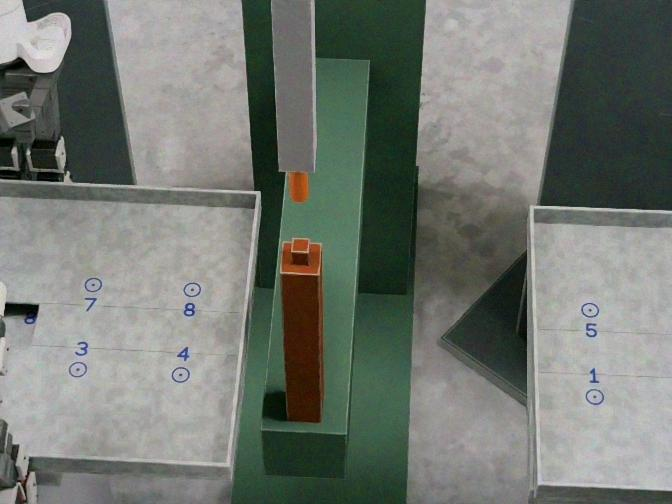

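>>> move(
  arm1={"target":[-0.3425,0.0872,0.7525,0.1564,0.9877,0,0],"speed":0.03},
  arm4={"target":[-0.2785,-0.0912,0.7525,0,0,0.9877,0.1564],"speed":0.03},
)

>>> move(
  arm1={"target":[-0.3425,0.0872,0.7825,0.1564,0.9877,0,0],"speed":0.05},
  arm4={"target":[-0.2785,-0.0912,0.7825,0,0,0.9877,0.1564],"speed":0.05},
  cameras=["cam_west","cam_east"],
)

Scene clock: 124.83 s.
Joint torques (N m): arm1=[2.25 -37.21 -11.07 -14.86 8.63 7.93 0.18] | arm2=[0.02 -0.92 -0.56 -7.52 0 -0.03 -0.3] | arm3=[0.51 1 1.85 -6.3 0.11 -0.54 0.25] | arm4=[-4.2 -33.59 -1.61 -16.22 -2.36 9.39 -0.32]
Motor temperatures (°C): arm1=[35 36 32 33 38 45 44] | arm2=[30 31 32 33 41 42 40] | arm3=[35 32 29 31 37 47 40] | arm4=[35 34 33 32 36 46 42]
Flange force (N): arm1=[-7.0 -40.7 -19.1] | arm2=[0.1 -3.8 -0.3] | arm3=[-4.1 5.3 -5.4] | arm4=[1.2 -29.6 -22.4]
move: arm1 done; arm4 done
Joint velocities: within noise
arm1.joint_positions: joint1_rad=-0.722 joint2_rad=+1.945 joint3_rad=-0.608 joint4_rad=+2.003 joint5_rad=+2.700 joint6_rad=+1.226 joint7_rad=+3.857 hand_index_mcp=+1.001 hand_index_abd=+0.008 hand_index_pip=+0.893 hand_index_dip=+0.696 hand_middle_mcp=+1.001 hand_middle_abd=+0.009 hand_middle_pip=+0.899 hand_middle_dip=+0.696 hand_ring_mcp=+1.001 hand_ring_abd=+0.004 hand_ring_pip=+0.899 hand_ring_dip=+0.696 hand_thumb_cmc=-0.561 hand_thumb_axl=+0.677 hand_thumb_mcp=+0.217 hand_thumb_ipl=+0.168 hand_current_limit=+0.400 hand_speed=-0.600
arm1.joint_status: not commanded
arm1.hand_state: goal,goal,blocked,goal,goal,goal,blocked,goal,goal,goal,blocked,goal,goal,goal,goal,goal
arm1.index_mcp_current_ma: -7
arm1.index_abd_current_ma: 17
arm1.index_pip_current_ma: 11
arm1.index_dip_current_ma: 5
arm1.middle_mcp_current_ma: 5
arm1.middle_abd_current_ma: 1
arm1.middle_pip_current_ma: -4
arm1.middle_dip_current_ma: -1
arm1.ring_mcp_current_ma: 3
arm1.ring_abd_current_ma: 9
arm1.ring_pip_current_ma: 18
arm1.ring_dip_current_ma: 6
arm1.thumb_cmc_current_ma: -9
arm1.thumb_axl_current_ma: 0
arm1.thumb_mcp_current_ma: 2
arm1.thumb_ipl_current_ma: 0
arm1.hand_goal_index_mcp: 1.000
arm1.hand_goal_index_abd: 0.000
arm1.hand_goal_index_pip: 0.950
arm1.hand_goal_index_dip: 0.696
arm1.hand_goal_middle_mcp: 1.000
arm1.hand_goal_middle_abd: 0.000
arm1.hand_goal_middle_pip: 0.950
arm1.hand_goal_middle_dip: 0.696
arm1.hand_goal_ring_mcp: 1.000
arm1.hand_goal_ring_abd: 0.000
arm1.hand_goal_ring_pip: 0.950
arm1.hand_goal_ring_dip: 0.696
arm1.hand_goal_thumb_cmc: -0.570
arm1.hand_goal_thumb_axl: 0.678
arm1.hand_goal_thumb_mcp: 0.226
arm1.hand_goal_thumb_ipl: 0.168
arm1.hand: x=-0.3425 y=+0.0872 z=+0.7525 quat_wxyz=(-0.156, -0.988, +0.000, +0.000)
arm1.hand_target: x=-0.3425 y=+0.0872 z=+0.7525 quat_wxyz=(-0.156, -0.988, +0.000, +0.000)
arm1.hand_status: done (0.000 m and 0.0 deg from the pose sent, 0.007 m and 0.0 deg at the start)
arm2, arm3: as last shown
arm2.index_mcp_current_ma: -5
arm2.index_pip_current_ma: 10
arm2.index_dip_current_ma: -1
arm2.middle_mcp_current_ma: 6
arm2.middle_abd_current_ma: -2
arm2.middle_pip_current_ma: -1
arm2.middle_dip_current_ma: 0
arm2.ring_pip_current_ma: 5
arm2.ring_dip_current_ma: -1
arm2.thumb_axl_current_ma: 5
arm2.thumb_mcp_current_ma: -8
arm2.thumb_ipl_current_ma: -3
arm3.index_mcp_current_ma: 1
arm3.index_abd_current_ma: 8
arm3.index_pip_current_ma: 8
arm3.index_dip_current_ma: -12
arm3.middle_mcp_current_ma: 6
arm3.middle_abd_current_ma: -4
arm3.middle_pip_current_ma: 10
arm3.middle_dip_current_ma: -7
arm3.ring_mcp_current_ma: -8
arm3.ring_abd_current_ma: 2
arm3.ring_pip_current_ma: 2
arm3.ring_dip_current_ma: -2
arm3.thumb_cmc_current_ma: -6
arm3.thumb_axl_current_ma: -3
arm3.thumb_mcp_current_ma: -4
arm3.thumb_ipl_current_ma: -8
arm4.joint_positions: joint1_rad=+1.125 joint2_rad=+1.829 joint3_rad=+0.276 joint4_rad=+1.846 joint5_rad=-2.762 joint6_rad=+0.908 joint7_rad=+2.951 hand_index_mcp=+1.000 hand_index_abd=+0.000 hand_index_pip=+0.931 hand_index_dip=+0.696 hand_middle_mcp=+1.001 hand_middle_abd=-0.003 hand_middle_pip=+0.916 hand_middle_dip=+0.696 hand_ring_mcp=+1.001 hand_ring_abd=-0.010 hand_ring_pip=+0.905 hand_ring_dip=+0.696 hand_thumb_cmc=-0.572 hand_thumb_axl=+0.677 hand_thumb_mcp=+0.220 hand_thumb_ipl=+0.168 hand_current_limit=+0.400 hand_speed=-0.600
arm4.joint_status: not commanded
arm4.hand_state: goal,goal,goal,goal,goal,goal,blocked,goal,goal,goal,blocked,goal,goal,goal,goal,goal
arm4.index_mcp_current_ma: -1
arm4.index_abd_current_ma: 18
arm4.index_pip_current_ma: -14
arm4.index_dip_current_ma: -6
arm4.middle_mcp_current_ma: -17
arm4.middle_abd_current_ma: -3
arm4.middle_pip_current_ma: -27
arm4.middle_dip_current_ma: -6
arm4.ring_mcp_current_ma: 1
arm4.ring_abd_current_ma: -7
arm4.ring_pip_current_ma: -42
arm4.ring_dip_current_ma: 5
arm4.thumb_cmc_current_ma: 19
arm4.thumb_axl_current_ma: 12
arm4.thumb_mcp_current_ma: 2
arm4.thumb_ipl_current_ma: -11
arm4.hand_goal_index_mcp: 1.000
arm4.hand_goal_index_abd: 0.000
arm4.hand_goal_index_pip: 0.950
arm4.hand_goal_index_dip: 0.696
arm4.hand_goal_middle_mcp: 1.000
arm4.hand_goal_middle_abd: 0.000
arm4.hand_goal_middle_pip: 0.950
arm4.hand_goal_middle_dip: 0.696
arm4.hand_goal_ring_mcp: 1.000
arm4.hand_goal_ring_abd: 0.000
arm4.hand_goal_ring_pip: 0.950
arm4.hand_goal_ring_dip: 0.696
arm4.hand_goal_thumb_cmc: -0.570
arm4.hand_goal_thumb_axl: 0.678
arm4.hand_goal_thumb_mcp: 0.226
arm4.hand_goal_thumb_ipl: 0.168
arm4.hand: x=-0.2785 y=-0.0912 z=+0.7525 quat_wxyz=(+0.000, +0.000, +0.988, +0.156)
arm4.hand_target: x=-0.2785 y=-0.0912 z=+0.7525 quat_wxyz=(+0.000, +0.000, +0.988, +0.156)
arm4.hand_status: done (0.000 m and 0.0 deg from the pose sent, 0.007 m and 0.0 deg at the start)
pictures: none

Scene clock: 125.93 s.
Joint torques (N m): arm1=[2.71 -37.28 -10.76 -11.74 7.9 8.52 0.1] | arm2=[-0.02 -0.94 -0.56 -7.7 0.01 0 -0.32] | arm3=[0.35 1.05 1.88 -6.28 0.12 -0.48 0.24] | arm4=[-5.07 -38.36 -1.88 -15.98 -2.2 11.5 -0.4]
Motor temperatures (°C): arm1=[35 36 32 33 38 46 44] | arm2=[30 31 32 33 41 42 40] | arm3=[35 32 29 31 37 47 40] | arm4=[35 34 33 32 36 46 42]
Flange force (N): arm1=[-4.4 -40.8 -6.9] | arm2=[0.2 -3.8 0.5] | arm3=[-4.2 5.5 -5.3] | arm4=[-0.5 -35.6 -10.2]
move: arm1 done; arm4 done
Joint velocities: within noise
arm1.joint_positions: joint1_rad=-0.722 joint2_rad=+1.893 joint3_rad=-0.637 joint4_rad=+2.083 joint5_rad=+2.662 joint6_rad=+1.266 joint7_rad=+3.850 hand_index_mcp=+1.001 hand_index_abd=+0.008 hand_index_pip=+0.894 hand_index_dip=+0.696 hand_middle_mcp=+1.001 hand_middle_abd=+0.008 hand_middle_pip=+0.899 hand_middle_dip=+0.696 hand_ring_mcp=+1.001 hand_ring_abd=+0.004 hand_ring_pip=+0.900 hand_ring_dip=+0.696 hand_thumb_cmc=-0.561 hand_thumb_axl=+0.677 hand_thumb_mcp=+0.217 hand_thumb_ipl=+0.168 hand_current_limit=+0.400 hand_speed=-0.600
arm1.joint_status: not commanded
arm1.hand_state: goal,goal,blocked,goal,goal,goal,blocked,goal,goal,goal,blocked,goal,goal,goal,goal,goal
arm1.index_mcp_current_ma: -11
arm1.index_abd_current_ma: 1
arm1.index_pip_current_ma: 8
arm1.index_dip_current_ma: 0
arm1.middle_mcp_current_ma: 6
arm1.middle_abd_current_ma: 1
arm1.middle_pip_current_ma: -4
arm1.middle_dip_current_ma: 5
arm1.ring_mcp_current_ma: 6
arm1.ring_abd_current_ma: 9
arm1.ring_pip_current_ma: 6
arm1.ring_dip_current_ma: 16
arm1.thumb_cmc_current_ma: 1
arm1.thumb_axl_current_ma: 2
arm1.thumb_mcp_current_ma: -1
arm1.thumb_ipl_current_ma: 0
arm1.hand_goal_index_mcp: 1.000
arm1.hand_goal_index_abd: 0.000
arm1.hand_goal_index_pip: 0.950
arm1.hand_goal_index_dip: 0.696
arm1.hand_goal_middle_mcp: 1.000
arm1.hand_goal_middle_abd: 0.000
arm1.hand_goal_middle_pip: 0.950
arm1.hand_goal_middle_dip: 0.696
arm1.hand_goal_ring_mcp: 1.000
arm1.hand_goal_ring_abd: 0.000
arm1.hand_goal_ring_pip: 0.950
arm1.hand_goal_ring_dip: 0.696
arm1.hand_goal_thumb_cmc: -0.570
arm1.hand_goal_thumb_axl: 0.678
arm1.hand_goal_thumb_mcp: 0.226
arm1.hand_goal_thumb_ipl: 0.168
arm1.hand: x=-0.3425 y=+0.0872 z=+0.7825 quat_wxyz=(-0.156, -0.988, +0.000, +0.000)
arm1.hand_target: x=-0.3425 y=+0.0872 z=+0.7825 quat_wxyz=(-0.156, -0.988, +0.000, +0.000)
arm1.hand_status: done (0.000 m and 0.0 deg from the pose sent, 0.030 m and 0.0 deg at the start)
arm2, arm3: as last shown
arm2.index_mcp_current_ma: -12
arm2.index_abd_current_ma: 0
arm2.index_pip_current_ma: 11
arm2.index_dip_current_ma: -2
arm2.middle_mcp_current_ma: 12
arm2.middle_pip_current_ma: -2
arm2.middle_dip_current_ma: -3
arm2.ring_mcp_current_ma: -5
arm2.ring_abd_current_ma: 3
arm2.ring_pip_current_ma: 10
arm2.ring_dip_current_ma: -3
arm2.thumb_cmc_current_ma: 6
arm2.thumb_axl_current_ma: 6
arm2.thumb_mcp_current_ma: -7
arm2.thumb_ipl_current_ma: -6
arm3.index_mcp_current_ma: -2
arm3.index_abd_current_ma: 2
arm3.index_pip_current_ma: 9
arm3.index_dip_current_ma: -15
arm3.middle_mcp_current_ma: 4
arm3.middle_abd_current_ma: 3
arm3.middle_pip_current_ma: 7
arm3.middle_dip_current_ma: -1
arm3.ring_mcp_current_ma: -1
arm3.ring_abd_current_ma: 11
arm3.ring_pip_current_ma: -1
arm3.ring_dip_current_ma: 2
arm3.thumb_cmc_current_ma: -5
arm3.thumb_axl_current_ma: 0
arm3.thumb_mcp_current_ma: -8
arm3.thumb_ipl_current_ma: -12
arm4.joint_positions: joint1_rad=+1.124 joint2_rad=+1.766 joint3_rad=+0.285 joint4_rad=+1.929 joint5_rad=-2.747 joint6_rad=+0.930 joint7_rad=+2.957 hand_index_mcp=+1.001 hand_index_abd=+0.001 hand_index_pip=+0.932 hand_index_dip=+0.696 hand_middle_mcp=+1.001 hand_middle_abd=-0.002 hand_middle_pip=+0.917 hand_middle_dip=+0.696 hand_ring_mcp=+1.001 hand_ring_abd=-0.009 hand_ring_pip=+0.906 hand_ring_dip=+0.696 hand_thumb_cmc=-0.572 hand_thumb_axl=+0.677 hand_thumb_mcp=+0.220 hand_thumb_ipl=+0.168 hand_current_limit=+0.400 hand_speed=-0.600
arm4.joint_status: not commanded
arm4.hand_state: goal,goal,goal,goal,goal,goal,blocked,goal,goal,goal,blocked,goal,goal,goal,goal,goal
arm4.index_mcp_current_ma: -6
arm4.index_abd_current_ma: -5
arm4.index_pip_current_ma: -12
arm4.index_dip_current_ma: 0
arm4.middle_mcp_current_ma: -14
arm4.middle_abd_current_ma: 0
arm4.middle_pip_current_ma: -38
arm4.middle_dip_current_ma: -6
arm4.ring_mcp_current_ma: -2
arm4.ring_abd_current_ma: 10
arm4.ring_pip_current_ma: -33
arm4.ring_dip_current_ma: 25
arm4.thumb_cmc_current_ma: 6
arm4.thumb_axl_current_ma: -1
arm4.thumb_mcp_current_ma: 6
arm4.thumb_ipl_current_ma: -7
arm4.hand_goal_index_mcp: 1.000
arm4.hand_goal_index_abd: 0.000
arm4.hand_goal_index_pip: 0.950
arm4.hand_goal_index_dip: 0.696
arm4.hand_goal_middle_mcp: 1.000
arm4.hand_goal_middle_abd: 0.000
arm4.hand_goal_middle_pip: 0.950
arm4.hand_goal_middle_dip: 0.696
arm4.hand_goal_ring_mcp: 1.000
arm4.hand_goal_ring_abd: 0.000
arm4.hand_goal_ring_pip: 0.950
arm4.hand_goal_ring_dip: 0.696
arm4.hand_goal_thumb_cmc: -0.570
arm4.hand_goal_thumb_axl: 0.678
arm4.hand_goal_thumb_mcp: 0.226
arm4.hand_goal_thumb_ipl: 0.168
arm4.hand: x=-0.2785 y=-0.0912 z=+0.7825 quat_wxyz=(+0.000, +0.000, +0.988, +0.156)
arm4.hand_target: x=-0.2785 y=-0.0912 z=+0.7825 quat_wxyz=(+0.000, +0.000, +0.988, +0.156)
arm4.hand_status: done (0.000 m and 0.0 deg from the pose sent, 0.030 m and 0.0 deg at the start)
pictures: cam_east, cam_west

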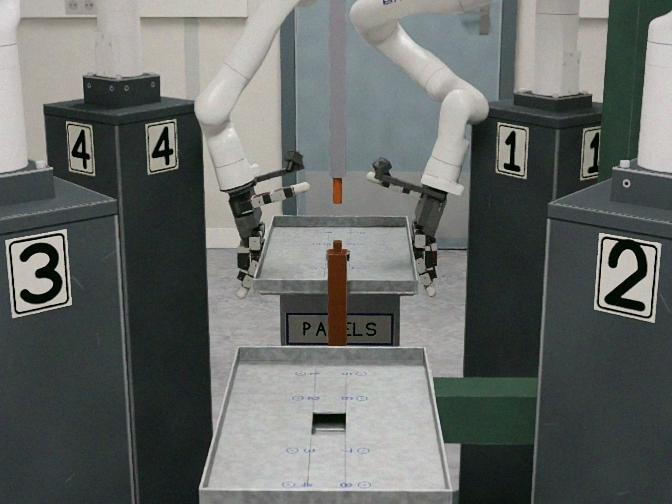

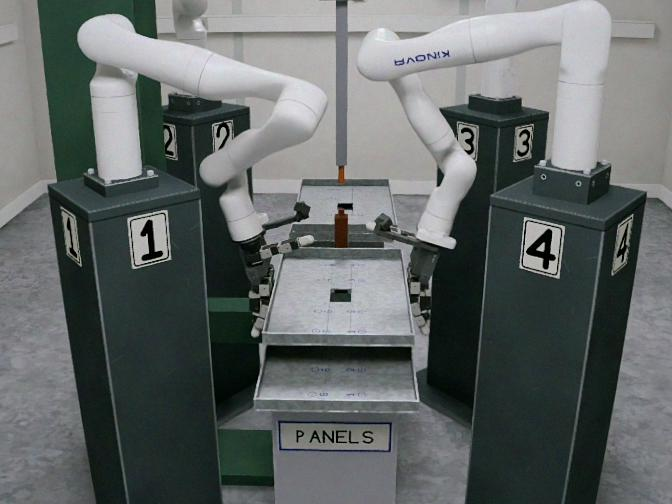

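>>> move(
  arm1={"target":[-0.3425,0.0872,0.9225,0.1564,0.9877,0,0],"speed":0.1},
  arm4={"target":[-0.2785,-0.0912,0.9225,0,0,0.9877,0.1564],"speed":0.1},
)

>>> move(
  arm1={"joints":{"hand_index_pip":0.56,"hand_middle_pip":0.56,"hand_ring_pip":0.56,"hand_index_dip":-0.97,"hand_middle_dip":-0.97,"hand_ring_dip":-0.97}},
  arm4={"joints":{"hand_index_pip":0.56,"hand_middle_pip":0.56,"hand_ring_pip":0.56,"hand_index_dip":-0.97,"hand_middle_dip":-0.97,"hand_ring_dip":-0.97}},
  cameras=["cam_west","cam_east","cam_front"],
)

Scene clock: 128.37 s.
Joint torques (N m): arm1=[3.42 -37.08 -9.71 -15.23 9.57 10.72 0.23] | arm2=[-0.01 -1.11 -0.55 -7.75 0.05 -0.09 -0.31] | arm3=[0.46 1 1.9 -6.33 0.1 -0.46 0.21] | arm4=[-6.48 -38.06 -3.68 -19.68 -2.43 14.04 -0.48]
Motor temperatures (°C): arm1=[35 36 32 33 38 46 44] | arm2=[30 31 32 33 41 42 40] | arm3=[35 32 29 31 37 47 40] | arm4=[35 34 33 33 36 47 42]
Flange force (N): arm1=[-4.9 -50.5 -6.4] | arm2=[0.0 -3.7 0.2] | arm3=[-4.2 5.4 -5.1] | arm4=[-0.3 -45.1 -11.7]
move: arm1 done; arm4 done
Joint velocities: within noise
arm1.joint_positions: joint1_rad=-0.741 joint2_rad=+1.611 joint3_rad=-0.833 joint4_rad=+2.396 joint5_rad=+2.396 joint6_rad=+1.373 joint7_rad=+3.804 hand_index_mcp=+1.001 hand_index_abd=+0.008 hand_index_pip=+0.893 hand_index_dip=+0.696 hand_middle_mcp=+1.001 hand_middle_abd=+0.008 hand_middle_pip=+0.899 hand_middle_dip=+0.696 hand_ring_mcp=+1.001 hand_ring_abd=+0.004 hand_ring_pip=+0.900 hand_ring_dip=+0.696 hand_thumb_cmc=-0.561 hand_thumb_axl=+0.677 hand_thumb_mcp=+0.217 hand_thumb_ipl=+0.168 hand_current_limit=+0.400 hand_speed=-0.600
arm1.joint_status: not commanded
arm1.hand_state: goal,goal,blocked,goal,goal,goal,blocked,goal,goal,goal,blocked,goal,goal,goal,goal,goal
arm1.index_mcp_current_ma: -8
arm1.index_abd_current_ma: 6
arm1.index_pip_current_ma: 7
arm1.index_dip_current_ma: 7
arm1.middle_mcp_current_ma: 6
arm1.middle_abd_current_ma: 7
arm1.middle_pip_current_ma: -4
arm1.middle_dip_current_ma: 5
arm1.ring_mcp_current_ma: 7
arm1.ring_abd_current_ma: 9
arm1.ring_pip_current_ma: 15
arm1.ring_dip_current_ma: 6
arm1.thumb_cmc_current_ma: 1
arm1.thumb_axl_current_ma: -1
arm1.thumb_mcp_current_ma: -1
arm1.thumb_ipl_current_ma: 4
arm1.hand_goal_index_mcp: 1.000
arm1.hand_goal_index_abd: 0.000
arm1.hand_goal_index_pip: 0.950
arm1.hand_goal_index_dip: 0.696
arm1.hand_goal_middle_mcp: 1.000
arm1.hand_goal_middle_abd: 0.000
arm1.hand_goal_middle_pip: 0.950
arm1.hand_goal_middle_dip: 0.696
arm1.hand_goal_ring_mcp: 1.000
arm1.hand_goal_ring_abd: 0.000
arm1.hand_goal_ring_pip: 0.950
arm1.hand_goal_ring_dip: 0.696
arm1.hand_goal_thumb_cmc: -0.570
arm1.hand_goal_thumb_axl: 0.678
arm1.hand_goal_thumb_mcp: 0.226
arm1.hand_goal_thumb_ipl: 0.168
arm1.hand: x=-0.3425 y=+0.0872 z=+0.9225 quat_wxyz=(-0.156, -0.988, +0.000, +0.000)
arm1.hand_target: x=-0.3425 y=+0.0872 z=+0.9225 quat_wxyz=(-0.156, -0.988, +0.000, +0.000)
arm1.hand_status: done (0.000 m and 0.0 deg from the pose sent, 0.140 m and 0.0 deg at the start)
arm2, arm3: as last shown
arm2.index_mcp_current_ma: -6
arm2.index_abd_current_ma: -7
arm2.index_pip_current_ma: 10
arm2.index_dip_current_ma: -5
arm2.middle_mcp_current_ma: 5
arm2.middle_abd_current_ma: -1
arm2.middle_pip_current_ma: -1
arm2.middle_dip_current_ma: -1
arm2.ring_mcp_current_ma: -2
arm2.ring_pip_current_ma: 8
arm2.ring_dip_current_ma: 4
arm2.thumb_cmc_current_ma: 7
arm2.thumb_axl_current_ma: 5
arm2.thumb_mcp_current_ma: -8
arm2.thumb_ipl_current_ma: -4
arm3.index_mcp_current_ma: 0
arm3.index_abd_current_ma: 8
arm3.index_pip_current_ma: 15
arm3.index_dip_current_ma: -7
arm3.middle_mcp_current_ma: -1
arm3.middle_abd_current_ma: 0
arm3.middle_pip_current_ma: 1
arm3.ring_mcp_current_ma: -9
arm3.ring_abd_current_ma: 10
arm3.ring_pip_current_ma: 1
arm3.ring_dip_current_ma: 0
arm3.thumb_cmc_current_ma: -7
arm3.thumb_axl_current_ma: 2
arm3.thumb_mcp_current_ma: -1
arm3.thumb_ipl_current_ma: -8
arm4.joint_positions: joint1_rad=+1.123 joint2_rad=+1.439 joint3_rad=+0.348 joint4_rad=+2.253 joint5_rad=-2.631 joint6_rad=+0.943 joint7_rad=+2.960 hand_index_mcp=+1.001 hand_index_abd=+0.001 hand_index_pip=+0.931 hand_index_dip=+0.696 hand_middle_mcp=+1.001 hand_middle_abd=-0.001 hand_middle_pip=+0.917 hand_middle_dip=+0.696 hand_ring_mcp=+1.002 hand_ring_abd=-0.008 hand_ring_pip=+0.906 hand_ring_dip=+0.696 hand_thumb_cmc=-0.572 hand_thumb_axl=+0.677 hand_thumb_mcp=+0.220 hand_thumb_ipl=+0.168 hand_current_limit=+0.400 hand_speed=-0.600
arm4.joint_status: not commanded
arm4.hand_state: goal,goal,goal,goal,goal,goal,blocked,goal,goal,goal,blocked,goal,goal,goal,goal,goal
arm4.index_mcp_current_ma: -3
arm4.index_abd_current_ma: 7
arm4.index_pip_current_ma: -11
arm4.index_dip_current_ma: 2
arm4.middle_mcp_current_ma: -8
arm4.middle_abd_current_ma: 5
arm4.middle_pip_current_ma: -34
arm4.middle_dip_current_ma: 8
arm4.ring_mcp_current_ma: -3
arm4.ring_abd_current_ma: -2
arm4.ring_pip_current_ma: -45
arm4.ring_dip_current_ma: 13
arm4.thumb_cmc_current_ma: 5
arm4.thumb_axl_current_ma: 13
arm4.thumb_mcp_current_ma: 3
arm4.thumb_ipl_current_ma: -7
arm4.hand_goal_index_mcp: 1.000
arm4.hand_goal_index_abd: 0.000
arm4.hand_goal_index_pip: 0.950
arm4.hand_goal_index_dip: 0.696
arm4.hand_goal_middle_mcp: 1.000
arm4.hand_goal_middle_abd: 0.000
arm4.hand_goal_middle_pip: 0.950
arm4.hand_goal_middle_dip: 0.696
arm4.hand_goal_ring_mcp: 1.000
arm4.hand_goal_ring_abd: 0.000
arm4.hand_goal_ring_pip: 0.950
arm4.hand_goal_ring_dip: 0.696
arm4.hand_goal_thumb_cmc: -0.570
arm4.hand_goal_thumb_axl: 0.678
arm4.hand_goal_thumb_mcp: 0.226
arm4.hand_goal_thumb_ipl: 0.168
arm4.hand: x=-0.2785 y=-0.0912 z=+0.9225 quat_wxyz=(+0.000, +0.000, +0.988, +0.156)
arm4.hand_target: x=-0.2785 y=-0.0912 z=+0.9225 quat_wxyz=(+0.000, +0.000, +0.988, +0.156)
arm4.hand_status: done (0.000 m and 0.0 deg from the pose sent, 0.140 m and 0.0 deg at the start)
pictures: none

Scene clock: 130.03 s.
Joint torques (N m): arm1=[1.37 -28.42 -7.99 -6.98 5.77 6.41 0.5] | arm2=[-0.07 -0.84 -0.7 -7.66 0.01 0.02 -0.31] | arm3=[0.46 1.1 1.89 -6.31 0.08 -0.55 0.2] | arm4=[-2.83 -28.31 -0.68 -9.46 -2.11 7.81 -0.76]
Motor temperatures (°C): arm1=[35 36 32 33 38 46 44] | arm2=[30 31 32 33 41 42 40] | arm3=[35 32 29 31 37 47 40] | arm4=[35 34 33 33 36 47 42]
Flange force (N): arm1=[-4.6 -32.8 -0.3] | arm2=[0.4 -4.2 0.5] | arm3=[-3.9 5.4 -5.3] | arm4=[0.5 -26.7 -6.4]
move: arm1 done; arm4 done
Joint velocities: within noise
arm1.joint_positions: joint1_rad=-0.741 joint2_rad=+1.611 joint3_rad=-0.833 joint4_rad=+2.396 joint5_rad=+2.396 joint6_rad=+1.373 joint7_rad=+3.804 hand_index_mcp=+1.001 hand_index_abd=+0.008 hand_index_pip=+0.548 hand_index_dip=-0.959 hand_middle_mcp=+1.001 hand_middle_abd=+0.007 hand_middle_pip=+0.551 hand_middle_dip=-0.957 hand_ring_mcp=+1.000 hand_ring_abd=+0.001 hand_ring_pip=+0.550 hand_ring_dip=-0.961 hand_thumb_cmc=-0.561 hand_thumb_axl=+0.677 hand_thumb_mcp=+0.217 hand_thumb_ipl=+0.168 hand_current_limit=+0.400 hand_speed=-0.600
arm1.joint_status: all done
arm1.hand_state: goal,goal,goal,goal,goal,goal,goal,goal,goal,goal,goal,goal,goal,goal,goal,goal
arm1.index_mcp_current_ma: -7
arm1.index_abd_current_ma: 4
arm1.index_pip_current_ma: 10
arm1.index_dip_current_ma: 2
arm1.middle_mcp_current_ma: 3
arm1.middle_abd_current_ma: 5
arm1.middle_pip_current_ma: 8
arm1.middle_dip_current_ma: 5
arm1.ring_mcp_current_ma: 5
arm1.ring_abd_current_ma: 13
arm1.ring_pip_current_ma: 17
arm1.ring_dip_current_ma: 5
arm1.thumb_cmc_current_ma: 2
arm1.thumb_axl_current_ma: 2
arm1.thumb_mcp_current_ma: 3
arm1.thumb_ipl_current_ma: 0
arm1.hand_goal_index_mcp: 1.000
arm1.hand_goal_index_abd: 0.000
arm1.hand_goal_index_pip: 0.560
arm1.hand_goal_index_dip: -0.970
arm1.hand_goal_middle_mcp: 1.000
arm1.hand_goal_middle_abd: 0.000
arm1.hand_goal_middle_pip: 0.560
arm1.hand_goal_middle_dip: -0.970
arm1.hand_goal_ring_mcp: 1.000
arm1.hand_goal_ring_abd: 0.000
arm1.hand_goal_ring_pip: 0.560
arm1.hand_goal_ring_dip: -0.970
arm1.hand_goal_thumb_cmc: -0.570
arm1.hand_goal_thumb_axl: 0.678
arm1.hand_goal_thumb_mcp: 0.226
arm1.hand_goal_thumb_ipl: 0.168
arm1.hand: x=-0.3425 y=+0.0872 z=+0.9225 quat_wxyz=(-0.156, -0.988, +0.000, +0.000)
arm1.hand_target: x=-0.3425 y=+0.0872 z=+0.9225 quat_wxyz=(-0.156, -0.988, +0.000, +0.000)
arm1.hand_status: not commanded
arm2, arm3: as last shown
arm2.index_pip_current_ma: 13
arm2.middle_abd_current_ma: -4
arm2.middle_pip_current_ma: -5
arm2.middle_dip_current_ma: -2
arm2.ring_mcp_current_ma: 3
arm2.ring_abd_current_ma: 6
arm2.ring_pip_current_ma: 14
arm2.thumb_cmc_current_ma: 5
arm2.thumb_axl_current_ma: 6
arm2.thumb_mcp_current_ma: -6
arm2.thumb_ipl_current_ma: -5
arm3.index_mcp_current_ma: 3
arm3.index_abd_current_ma: 3
arm3.index_pip_current_ma: 4
arm3.index_dip_current_ma: -10
arm3.middle_mcp_current_ma: 1
arm3.middle_abd_current_ma: 3
arm3.middle_pip_current_ma: 10
arm3.middle_dip_current_ma: -13
arm3.ring_mcp_current_ma: 1
arm3.ring_abd_current_ma: 0
arm3.ring_pip_current_ma: 6
arm3.ring_dip_current_ma: 3
arm3.thumb_cmc_current_ma: -5
arm3.thumb_axl_current_ma: -7
arm3.thumb_mcp_current_ma: 6
arm3.thumb_ipl_current_ma: -17
arm4.joint_positions: joint1_rad=+1.123 joint2_rad=+1.439 joint3_rad=+0.348 joint4_rad=+2.253 joint5_rad=-2.630 joint6_rad=+0.943 joint7_rad=+2.960 hand_index_mcp=+0.999 hand_index_abd=+0.005 hand_index_pip=+0.558 hand_index_dip=-0.965 hand_middle_mcp=+1.000 hand_middle_abd=+0.001 hand_middle_pip=+0.556 hand_middle_dip=-0.963 hand_ring_mcp=+1.001 hand_ring_abd=-0.010 hand_ring_pip=+0.554 hand_ring_dip=-0.964 hand_thumb_cmc=-0.572 hand_thumb_axl=+0.677 hand_thumb_mcp=+0.220 hand_thumb_ipl=+0.168 hand_current_limit=+0.400 hand_speed=-0.600
arm4.joint_status: all done
arm4.hand_state: goal,goal,goal,goal,goal,goal,goal,goal,goal,goal,goal,goal,goal,goal,goal,goal
arm4.index_mcp_current_ma: 15
arm4.index_abd_current_ma: 7
arm4.index_pip_current_ma: -7
arm4.index_dip_current_ma: -3
arm4.middle_mcp_current_ma: -11
arm4.middle_abd_current_ma: 8
arm4.middle_pip_current_ma: -5
arm4.middle_dip_current_ma: -4
arm4.ring_mcp_current_ma: 5
arm4.ring_abd_current_ma: 1
arm4.ring_pip_current_ma: -2
arm4.ring_dip_current_ma: 4
arm4.thumb_cmc_current_ma: 0
arm4.thumb_axl_current_ma: -1
arm4.thumb_mcp_current_ma: -6
arm4.thumb_ipl_current_ma: -11
arm4.hand_goal_index_mcp: 1.000
arm4.hand_goal_index_abd: 0.000
arm4.hand_goal_index_pip: 0.560
arm4.hand_goal_index_dip: -0.970
arm4.hand_goal_middle_mcp: 1.000
arm4.hand_goal_middle_abd: 0.000
arm4.hand_goal_middle_pip: 0.560
arm4.hand_goal_middle_dip: -0.970
arm4.hand_goal_ring_mcp: 1.000
arm4.hand_goal_ring_abd: 0.000
arm4.hand_goal_ring_pip: 0.560
arm4.hand_goal_ring_dip: -0.970
arm4.hand_goal_thumb_cmc: -0.570
arm4.hand_goal_thumb_axl: 0.678
arm4.hand_goal_thumb_mcp: 0.226
arm4.hand_goal_thumb_ipl: 0.168
arm4.hand: x=-0.2785 y=-0.0912 z=+0.9225 quat_wxyz=(+0.000, +0.000, +0.988, +0.156)
arm4.hand_target: x=-0.2785 y=-0.0912 z=+0.9225 quat_wxyz=(+0.000, +0.000, +0.988, +0.156)
arm4.hand_status: not commanded
pictures: cam_east, cam_front, cam_west

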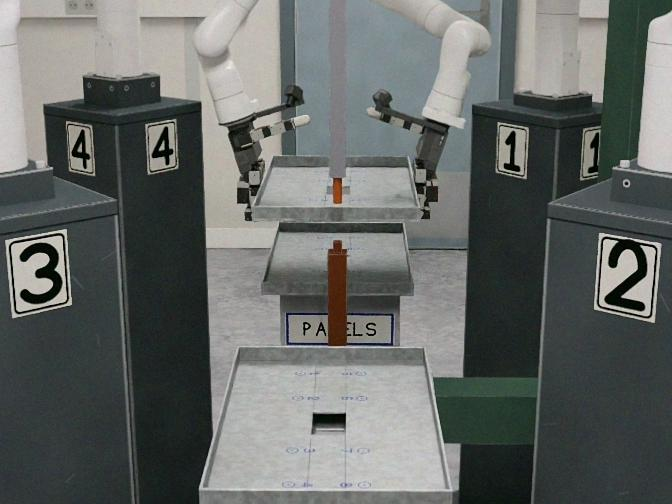

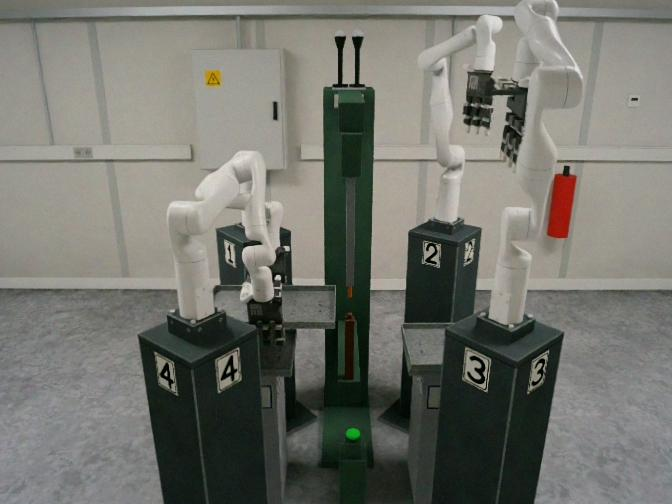

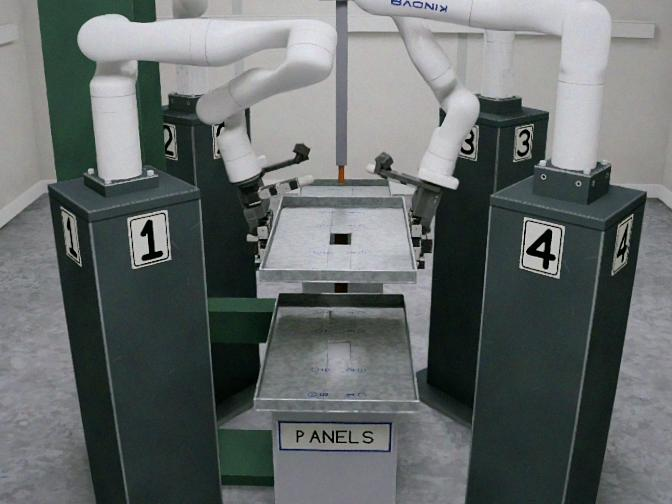

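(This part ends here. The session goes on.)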